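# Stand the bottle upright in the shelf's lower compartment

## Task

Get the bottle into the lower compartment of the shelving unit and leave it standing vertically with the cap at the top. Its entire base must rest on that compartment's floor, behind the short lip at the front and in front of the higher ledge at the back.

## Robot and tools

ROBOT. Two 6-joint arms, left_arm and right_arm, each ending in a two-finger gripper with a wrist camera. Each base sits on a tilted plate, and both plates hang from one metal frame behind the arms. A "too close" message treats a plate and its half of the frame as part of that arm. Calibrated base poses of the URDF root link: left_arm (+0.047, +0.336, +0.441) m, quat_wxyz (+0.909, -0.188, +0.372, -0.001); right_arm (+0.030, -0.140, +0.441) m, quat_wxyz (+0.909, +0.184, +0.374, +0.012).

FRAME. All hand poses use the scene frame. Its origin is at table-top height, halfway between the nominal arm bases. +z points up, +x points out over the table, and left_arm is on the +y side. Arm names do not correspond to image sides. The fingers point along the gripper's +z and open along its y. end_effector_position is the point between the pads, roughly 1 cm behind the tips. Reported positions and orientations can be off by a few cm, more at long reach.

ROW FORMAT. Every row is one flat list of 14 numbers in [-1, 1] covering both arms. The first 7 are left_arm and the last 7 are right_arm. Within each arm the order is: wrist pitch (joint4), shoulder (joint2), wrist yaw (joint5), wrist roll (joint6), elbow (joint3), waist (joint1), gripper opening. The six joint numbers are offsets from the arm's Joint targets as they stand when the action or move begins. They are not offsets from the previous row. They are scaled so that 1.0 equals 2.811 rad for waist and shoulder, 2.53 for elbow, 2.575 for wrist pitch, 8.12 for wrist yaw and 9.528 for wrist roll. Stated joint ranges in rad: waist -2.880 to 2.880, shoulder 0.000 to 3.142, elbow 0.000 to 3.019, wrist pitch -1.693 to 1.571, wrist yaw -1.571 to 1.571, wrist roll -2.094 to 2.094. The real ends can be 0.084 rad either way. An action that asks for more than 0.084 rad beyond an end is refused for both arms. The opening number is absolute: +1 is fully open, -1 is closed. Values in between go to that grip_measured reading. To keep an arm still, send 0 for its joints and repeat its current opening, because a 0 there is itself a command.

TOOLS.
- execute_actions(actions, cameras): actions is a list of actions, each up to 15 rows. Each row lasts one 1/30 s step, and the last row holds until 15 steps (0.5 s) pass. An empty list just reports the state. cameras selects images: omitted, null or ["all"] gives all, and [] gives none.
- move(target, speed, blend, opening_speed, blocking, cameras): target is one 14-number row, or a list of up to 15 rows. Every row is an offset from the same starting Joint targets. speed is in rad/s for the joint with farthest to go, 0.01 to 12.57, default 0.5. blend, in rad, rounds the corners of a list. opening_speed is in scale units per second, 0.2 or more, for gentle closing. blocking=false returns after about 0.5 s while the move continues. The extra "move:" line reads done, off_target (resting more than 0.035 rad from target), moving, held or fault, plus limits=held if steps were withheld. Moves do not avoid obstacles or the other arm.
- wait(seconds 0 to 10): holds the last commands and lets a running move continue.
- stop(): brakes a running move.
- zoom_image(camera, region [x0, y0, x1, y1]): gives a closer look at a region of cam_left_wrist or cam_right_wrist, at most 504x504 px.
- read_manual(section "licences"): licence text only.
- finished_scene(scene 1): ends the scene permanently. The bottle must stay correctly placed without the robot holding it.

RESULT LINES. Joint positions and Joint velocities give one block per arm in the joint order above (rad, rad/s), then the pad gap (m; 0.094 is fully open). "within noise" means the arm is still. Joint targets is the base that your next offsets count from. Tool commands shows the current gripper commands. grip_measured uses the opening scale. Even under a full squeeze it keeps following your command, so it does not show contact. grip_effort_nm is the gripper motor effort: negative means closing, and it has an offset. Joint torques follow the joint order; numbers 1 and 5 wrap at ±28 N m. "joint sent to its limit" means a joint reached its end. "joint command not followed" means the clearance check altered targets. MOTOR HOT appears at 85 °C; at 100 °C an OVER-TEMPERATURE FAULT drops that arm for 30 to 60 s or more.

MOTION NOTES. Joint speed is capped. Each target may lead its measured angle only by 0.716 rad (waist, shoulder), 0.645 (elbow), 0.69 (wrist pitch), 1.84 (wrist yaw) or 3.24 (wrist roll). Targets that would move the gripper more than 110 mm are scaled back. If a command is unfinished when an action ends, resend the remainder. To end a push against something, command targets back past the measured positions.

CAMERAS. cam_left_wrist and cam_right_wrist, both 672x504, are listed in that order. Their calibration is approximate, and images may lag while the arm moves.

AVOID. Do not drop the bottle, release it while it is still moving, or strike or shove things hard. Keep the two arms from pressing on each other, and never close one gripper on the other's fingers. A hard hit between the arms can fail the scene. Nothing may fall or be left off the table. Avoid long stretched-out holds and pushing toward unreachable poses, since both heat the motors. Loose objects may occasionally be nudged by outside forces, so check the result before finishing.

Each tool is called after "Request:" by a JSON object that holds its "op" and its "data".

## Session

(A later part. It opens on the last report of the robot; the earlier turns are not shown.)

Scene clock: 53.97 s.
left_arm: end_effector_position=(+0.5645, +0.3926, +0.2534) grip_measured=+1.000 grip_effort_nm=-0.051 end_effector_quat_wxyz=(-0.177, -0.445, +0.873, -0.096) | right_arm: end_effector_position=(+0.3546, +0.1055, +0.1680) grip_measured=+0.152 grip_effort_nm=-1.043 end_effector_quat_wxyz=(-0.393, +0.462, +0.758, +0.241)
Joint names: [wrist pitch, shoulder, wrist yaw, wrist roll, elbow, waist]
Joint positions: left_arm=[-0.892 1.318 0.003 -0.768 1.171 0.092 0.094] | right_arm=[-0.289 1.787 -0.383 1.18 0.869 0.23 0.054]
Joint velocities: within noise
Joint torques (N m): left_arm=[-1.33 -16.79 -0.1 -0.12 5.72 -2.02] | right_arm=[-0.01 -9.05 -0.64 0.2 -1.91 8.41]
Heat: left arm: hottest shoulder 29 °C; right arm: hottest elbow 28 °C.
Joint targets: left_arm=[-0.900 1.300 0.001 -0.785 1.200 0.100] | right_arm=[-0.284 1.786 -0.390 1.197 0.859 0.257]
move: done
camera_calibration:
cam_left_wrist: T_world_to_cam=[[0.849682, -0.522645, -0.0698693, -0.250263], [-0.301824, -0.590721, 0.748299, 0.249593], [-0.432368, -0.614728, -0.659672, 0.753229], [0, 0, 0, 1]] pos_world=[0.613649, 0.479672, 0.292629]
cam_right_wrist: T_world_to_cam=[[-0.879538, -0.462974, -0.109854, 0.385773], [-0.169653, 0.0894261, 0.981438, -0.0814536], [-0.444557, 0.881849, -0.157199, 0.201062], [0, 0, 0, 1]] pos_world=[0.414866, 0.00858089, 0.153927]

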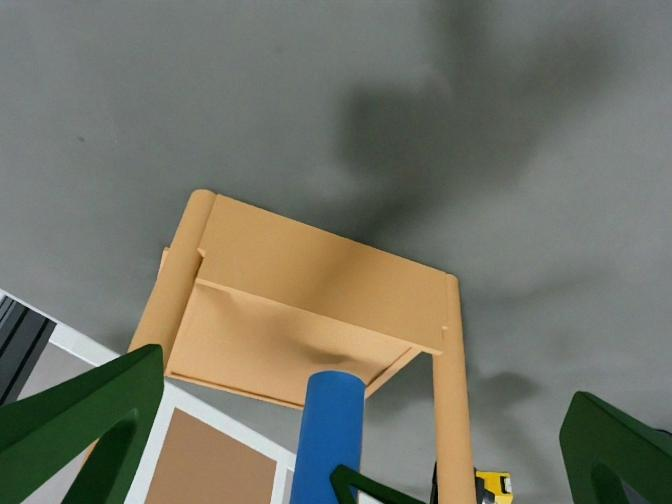

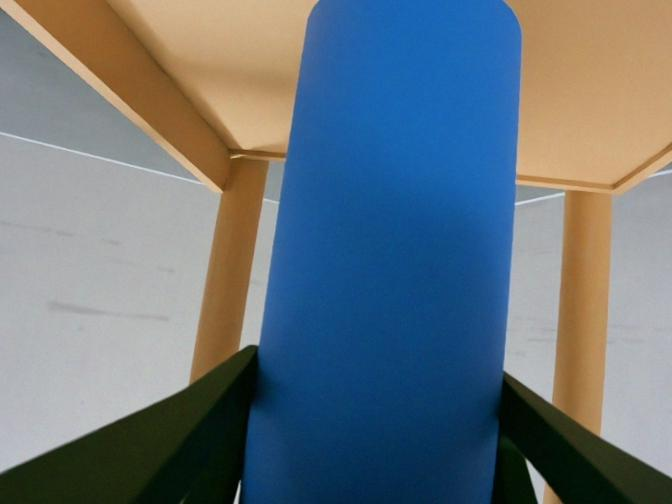

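Request:
{"op": "move", "data": {"target": [0,0,0,0,0,0,1, 0.0047,0.0189,-0.0007,-0.0056,0.017,-0.01,0.06], "speed": 0.05}}

Scene clock: 57.60 s.
left_arm: end_effector_position=(+0.5645, +0.3926, +0.2534) grip_measured=+1.000 grip_effort_nm=-0.051 end_effector_quat_wxyz=(-0.177, -0.445, +0.873, -0.096) | right_arm: end_effector_position=(+0.3512, +0.1110, +0.1527) grip_measured=+0.152 grip_effort_nm=-1.038 end_effector_quat_wxyz=(-0.394, +0.456, +0.760, +0.241)
Joint names: [wrist pitch, shoulder, wrist yaw, wrist roll, elbow, waist]
Joint positions: left_arm=[-0.892 1.318 0.003 -0.768 1.171 0.092 0.094] | right_arm=[-0.277 1.837 -0.385 1.16 0.897 0.224 0.054]
Joint velocities: within noise
Joint torques (N m): left_arm=[-1.28 -16.91 -0.11 -0.11 5.78 -2.02] | right_arm=[-0.02 -8.64 -0.77 -0.17 -0.68 6.83]
Heat: left arm: hottest shoulder 29 °C; right arm: hottest elbow 28 °C.
Joint targets: left_arm=[-0.900 1.300 0.001 -0.785 1.200 0.100] | right_arm=[-0.272 1.840 -0.396 1.143 0.902 0.229]
move: done
camera_calibration:
cam_left_wrist: T_world_to_cam=[[0.849682, -0.522645, -0.0698693, -0.250263], [-0.301824, -0.590721, 0.748299, 0.249593], [-0.432368, -0.614728, -0.659672, 0.753229], [0, 0, 0, 1]] pos_world=[0.613649, 0.479672, 0.292629]
cam_right_wrist: T_world_to_cam=[[-0.873585, -0.473153, -0.113908, 0.383384], [-0.172836, 0.0828277, 0.981462, -0.0655445], [-0.454947, 0.877078, -0.154135, 0.196054], [0, 0, 0, 1]] pos_world=[0.412785, 0.0148736, 0.138219]

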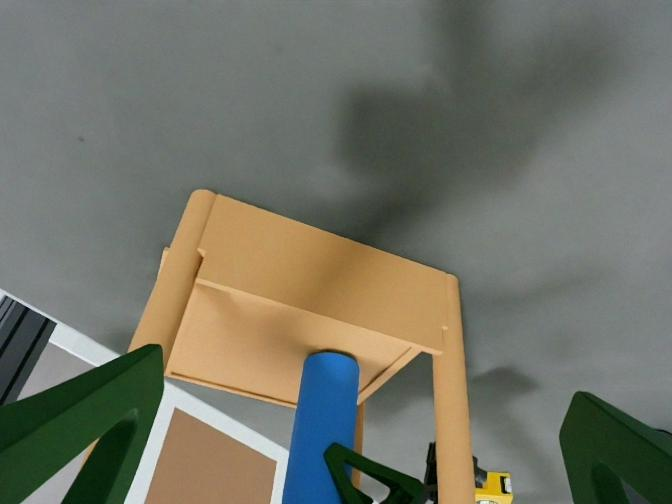

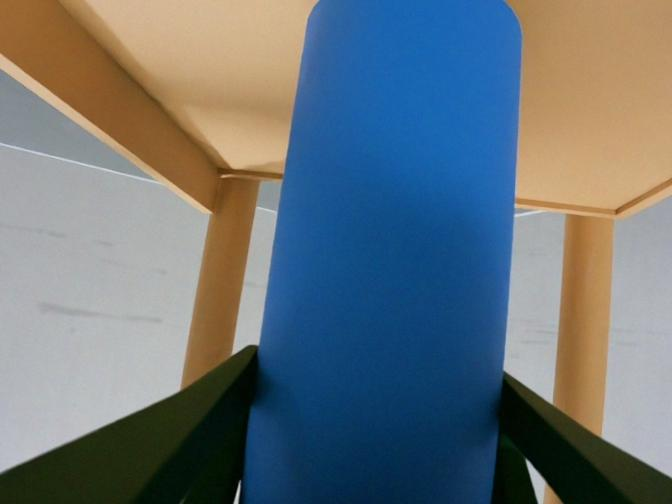

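Request:
{"op": "zoom_image", "data": {"camera": "cam_left_wrist", "region": [270, 320, 400, 430]}}

Scaled by 3.877 from the camera's 672x504 image, which has a finer 960x720 frame.

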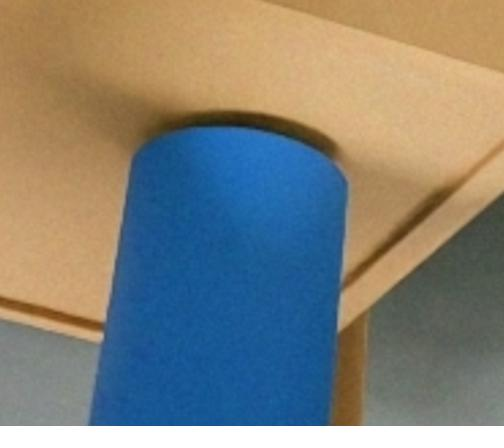

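Request:
{"op": "move", "data": {"target": [0,0,0,0,0,0,1, 0.0,0.0007,0,0,0.0,-0.0059,0.06], "speed": 0.03}}

Request:
{"op": "zoom_image", "data": {"camera": "cam_left_wrist", "region": [270, 320, 400, 430]}}

Scene clock: 59.87 s.
left_arm: end_effector_position=(+0.5645, +0.3926, +0.2534) grip_measured=+1.000 grip_effort_nm=-0.051 end_effector_quat_wxyz=(-0.177, -0.445, +0.873, -0.096) | right_arm: end_effector_position=(+0.3519, +0.1044, +0.1481) grip_measured=+0.152 grip_effort_nm=-1.043 end_effector_quat_wxyz=(-0.393, +0.463, +0.758, +0.238)
Joint names: [wrist pitch, shoulder, wrist yaw, wrist roll, elbow, waist]
Joint positions: left_arm=[-0.892 1.318 0.003 -0.768 1.171 0.092 0.094] | right_arm=[-0.277 1.838 -0.385 1.16 0.897 0.207 0.054]
Joint velocities: within noise
Joint torques (N m): left_arm=[-1.31 -16.91 -0.09 -0.12 5.74 -1.9] | right_arm=[-0.06 -8.64 -0.77 -0.15 -0.79 6.53]
Heat: left arm: hottest shoulder 29 °C; right arm: hottest elbow 28 °C.
Joint targets: left_arm=[-0.900 1.300 0.001 -0.785 1.200 0.100] | right_arm=[-0.272 1.841 -0.396 1.143 0.902 0.213]
move: done
camera_calibration:
cam_left_wrist: T_world_to_cam=[[0.849682, -0.522645, -0.0698693, -0.250263], [-0.301824, -0.590721, 0.748299, 0.249593], [-0.432368, -0.614728, -0.659672, 0.753229], [0, 0, 0, 1]] pos_world=[0.613649, 0.479672, 0.292629]
cam_right_wrist: T_world_to_cam=[[-0.878867, -0.465574, -0.104087, 0.380022], [-0.166527, 0.0949339, 0.981456, -0.0638787], [-0.447059, 0.879902, -0.160965, 0.19935], [0, 0, 0, 1]] pos_world=[0.412472, 0.00758455, 0.134338]

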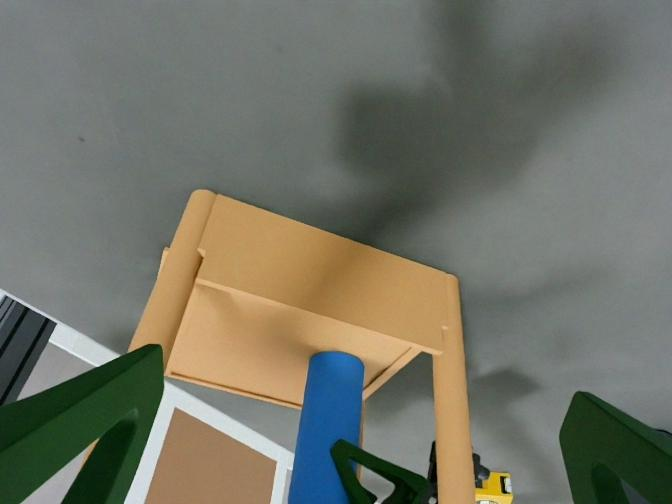

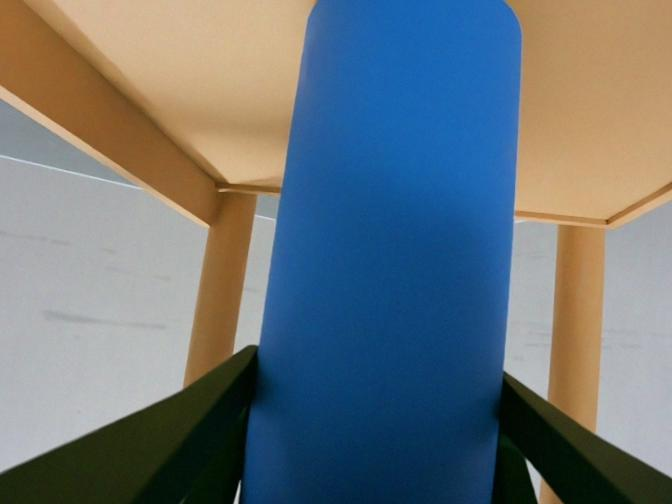

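Scaled by 3.877 from the camera's 672x504 image, which has a finer 960x720 frame.

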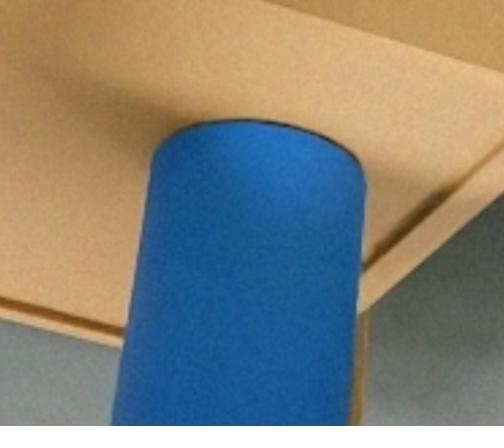

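Request:
{"op": "move", "data": {"target": [0,0,0,0,0,0,1, 0,0,0,0,0,0,0.6], "opening_speed": 0.6}}

Scene clock: 61.43 s.
left_arm: end_effector_position=(+0.5645, +0.3926, +0.2534) grip_measured=+1.000 grip_effort_nm=-0.051 end_effector_quat_wxyz=(-0.177, -0.445, +0.873, -0.096) | right_arm: end_effector_position=(+0.3521, +0.1053, +0.1492) grip_measured=+0.597 grip_effort_nm=0.120 end_effector_quat_wxyz=(-0.395, +0.462, +0.757, +0.241)
Joint names: [wrist pitch, shoulder, wrist yaw, wrist roll, elbow, waist]
Joint positions: left_arm=[-0.892 1.318 0.003 -0.768 1.171 0.092 0.094] | right_arm=[-0.277 1.838 -0.393 1.159 0.897 0.207 0.075]
Joint velocities: within noise
Joint torques (N m): left_arm=[-1.31 -16.91 -0.09 -0.12 5.76 -1.9] | right_arm=[0.02 -8.94 -0.44 -0.13 -0.73 6.53]
Heat: left arm: hottest shoulder 29 °C; right arm: hottest elbow 28 °C.
Joint targets: left_arm=[-0.900 1.300 0.001 -0.784 1.200 0.100] | right_arm=[-0.272 1.841 -0.396 1.143 0.902 0.213]
move: done
camera_calibration:
cam_left_wrist: T_world_to_cam=[[0.849682, -0.522645, -0.0698693, -0.250263], [-0.301824, -0.590721, 0.748299, 0.249593], [-0.432368, -0.614728, -0.659672, 0.753229], [0, 0, 0, 1]] pos_world=[0.613649, 0.479672, 0.292629]
cam_right_wrist: T_world_to_cam=[[-0.880096, -0.462654, -0.106688, 0.3812], [-0.165084, 0.0874975, 0.982391, -0.0648225], [-0.445172, 0.88221, -0.153383, 0.196729], [0, 0, 0, 1]] pos_world=[0.41237, 0.00847949, 0.134525]

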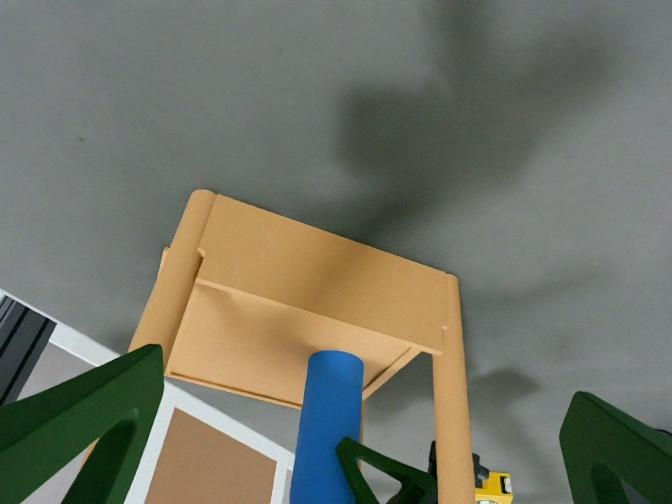

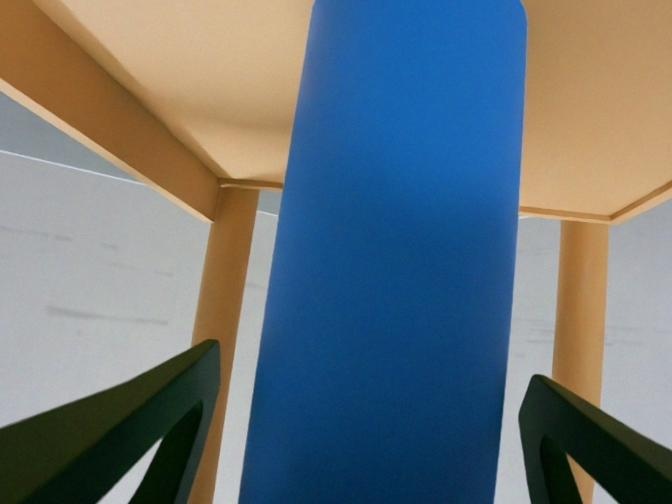

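Request:
{"op": "move", "data": {"target": [[0,0,0,0,0,0,1, -0.0412,-0.0249,-0.0025,-0.0078,0.0071,-0.0254,0.8]], "speed": 0.12, "opening_speed": 1.0}}

Scene clock: 64.10 s.
left_arm: end_effector_position=(+0.5645, +0.3926, +0.2534) grip_measured=+1.000 grip_effort_nm=-0.051 end_effector_quat_wxyz=(-0.177, -0.445, +0.873, -0.096) | right_arm: end_effector_position=(+0.3674, +0.0739, +0.1501) grip_measured=+0.797 grip_effort_nm=0.120 end_effector_quat_wxyz=(-0.394, +0.459, +0.759, +0.242)
Joint names: [wrist pitch, shoulder, wrist yaw, wrist roll, elbow, waist]
Joint positions: left_arm=[-0.892 1.318 0.003 -0.768 1.171 0.092 0.094] | right_arm=[-0.366 1.792 -0.414 1.086 0.913 0.144 0.084]
Joint velocities: within noise
Joint torques (N m): left_arm=[-1.26 -16.91 -0.1 -0.11 5.76 -2.02] | right_arm=[-0.73 -10.7 -0.48 -0.16 -0.42 5.89]
Heat: left arm: hottest shoulder 29 °C; right arm: hottest elbow 28 °C.
Joint targets: left_arm=[-0.900 1.300 0.001 -0.784 1.200 0.100] | right_arm=[-0.378 1.771 -0.416 1.069 0.920 0.141]
move: done
camera_calibration:
cam_left_wrist: T_world_to_cam=[[0.849682, -0.522645, -0.0698693, -0.250263], [-0.301824, -0.590721, 0.748299, 0.249593], [-0.432368, -0.614728, -0.659672, 0.753229], [0, 0, 0, 1]] pos_world=[0.613649, 0.479672, 0.292629]
cam_right_wrist: T_world_to_cam=[[-0.876919, -0.467344, -0.112262, 0.380337], [-0.170502, 0.084096, 0.981762, -0.0581151], [-0.44938, 0.880067, -0.153428, 0.233118], [0, 0, 0, 1]] pos_world=[0.428375, -0.0225242, 0.13552]

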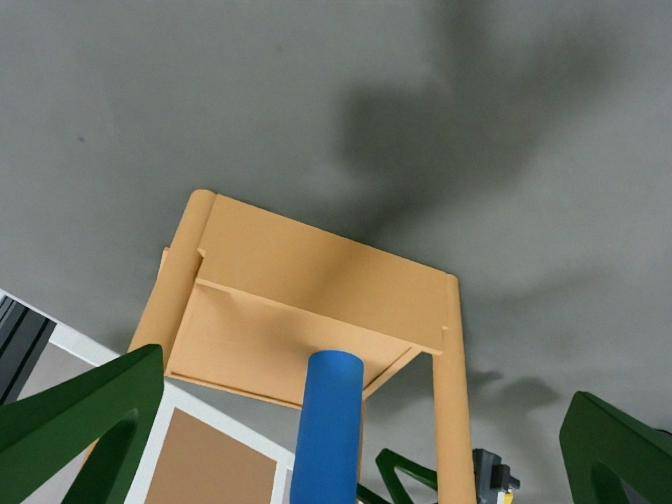

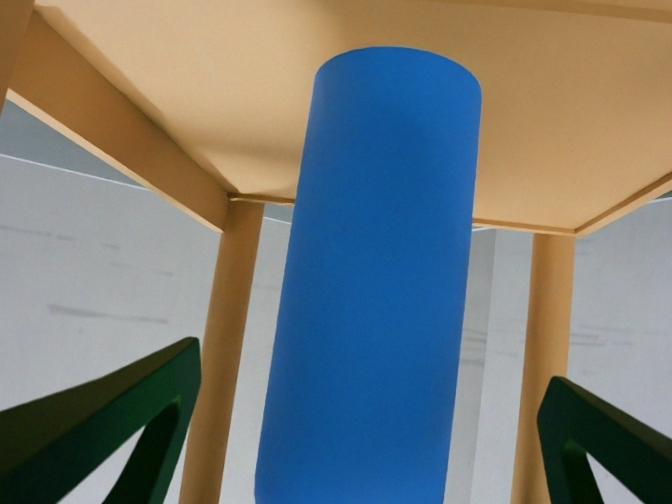

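Request:
{"op": "move", "data": {"target": [[0,0,0,0,0,0,1, -0.04,-0.0167,-0.0027,-0.0078,0.0116,-0.0249,0.8],[0,0,0,0,0,0,1, -0.0816,-0.0281,-0.005,-0.0155,0.0286,-0.0496,0.8],[0,0,0,0,0,0,1, -0.1243,-0.0356,-0.0071,-0.0231,0.0506,-0.0739,0.8]], "speed": 0.3, "blend": 0.03}}

Scene clock: 66.13 s.
left_arm: end_effector_position=(+0.5645, +0.3926, +0.2534) grip_measured=+1.000 grip_effort_nm=-0.051 end_effector_quat_wxyz=(-0.177, -0.445, +0.873, -0.096) | right_arm: end_effector_position=(+0.4230, -0.0340, +0.1513) grip_measured=+0.797 grip_effort_nm=0.120 end_effector_quat_wxyz=(-0.392, +0.461, +0.758, +0.242)
Joint names: [wrist pitch, shoulder, wrist yaw, wrist roll, elbow, waist]
Joint positions: left_arm=[-0.892 1.318 0.003 -0.768 1.171 0.092 0.094] | right_arm=[-0.684 1.692 -0.471 0.866 1.041 -0.067 0.084]
Joint velocities: within noise
Joint torques (N m): left_arm=[-1.33 -16.73 -0.09 -0.11 5.7 -2.14] | right_arm=[-0.94 -12.45 -0.38 -0.11 0.72 3.9]
Heat: left arm: hottest shoulder 29 °C; right arm: hottest elbow 28 °C.
Joint targets: left_arm=[-0.900 1.300 0.001 -0.784 1.200 0.100] | right_arm=[-0.698 1.671 -0.474 0.849 1.048 -0.066]
move: done
camera_calibration:
cam_left_wrist: T_world_to_cam=[[0.849682, -0.522645, -0.0698693, -0.250263], [-0.301824, -0.590721, 0.748299, 0.249593], [-0.432368, -0.614728, -0.659672, 0.753229], [0, 0, 0, 1]] pos_world=[0.613649, 0.479672, 0.292629]
cam_right_wrist: T_world_to_cam=[[-0.878684, -0.463948, -0.112548, 0.379688], [-0.172154, 0.0880378, 0.981128, -0.0397803], [-0.445284, 0.881477, -0.157228, 0.352111], [0, 0, 0, 1]] pos_world=[0.483567, -0.13072, 0.137124]

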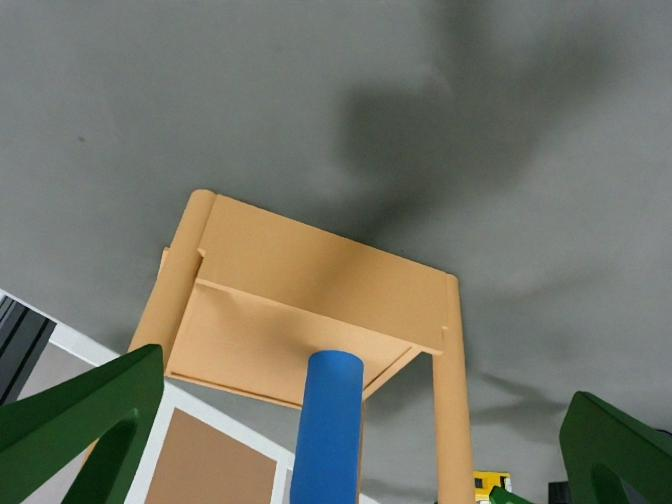

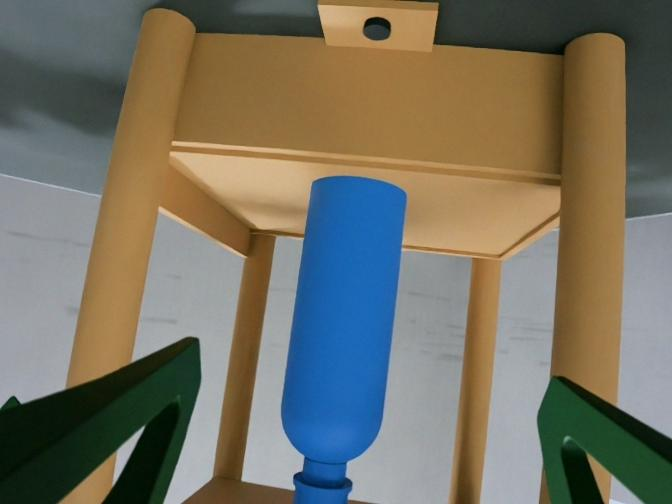

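Request:
{"op": "zoom_image", "data": {"camera": "cam_right_wrist", "region": [150, 100, 600, 504]}}

Scaled by 1.120 from the camera's 672x504 image, which has a finer 960x720 frame.

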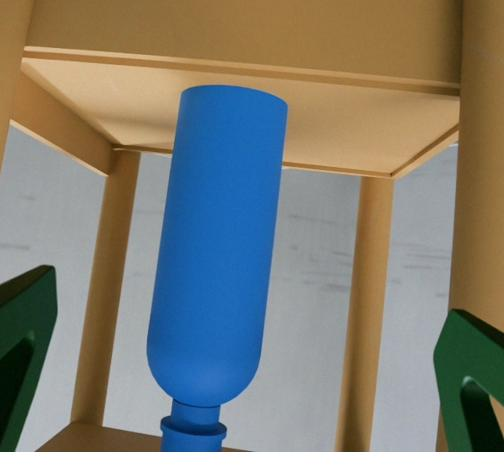

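Request:
{"op": "finished_scene", "data": {"scene": 1}}

The scene is finished: the task was done.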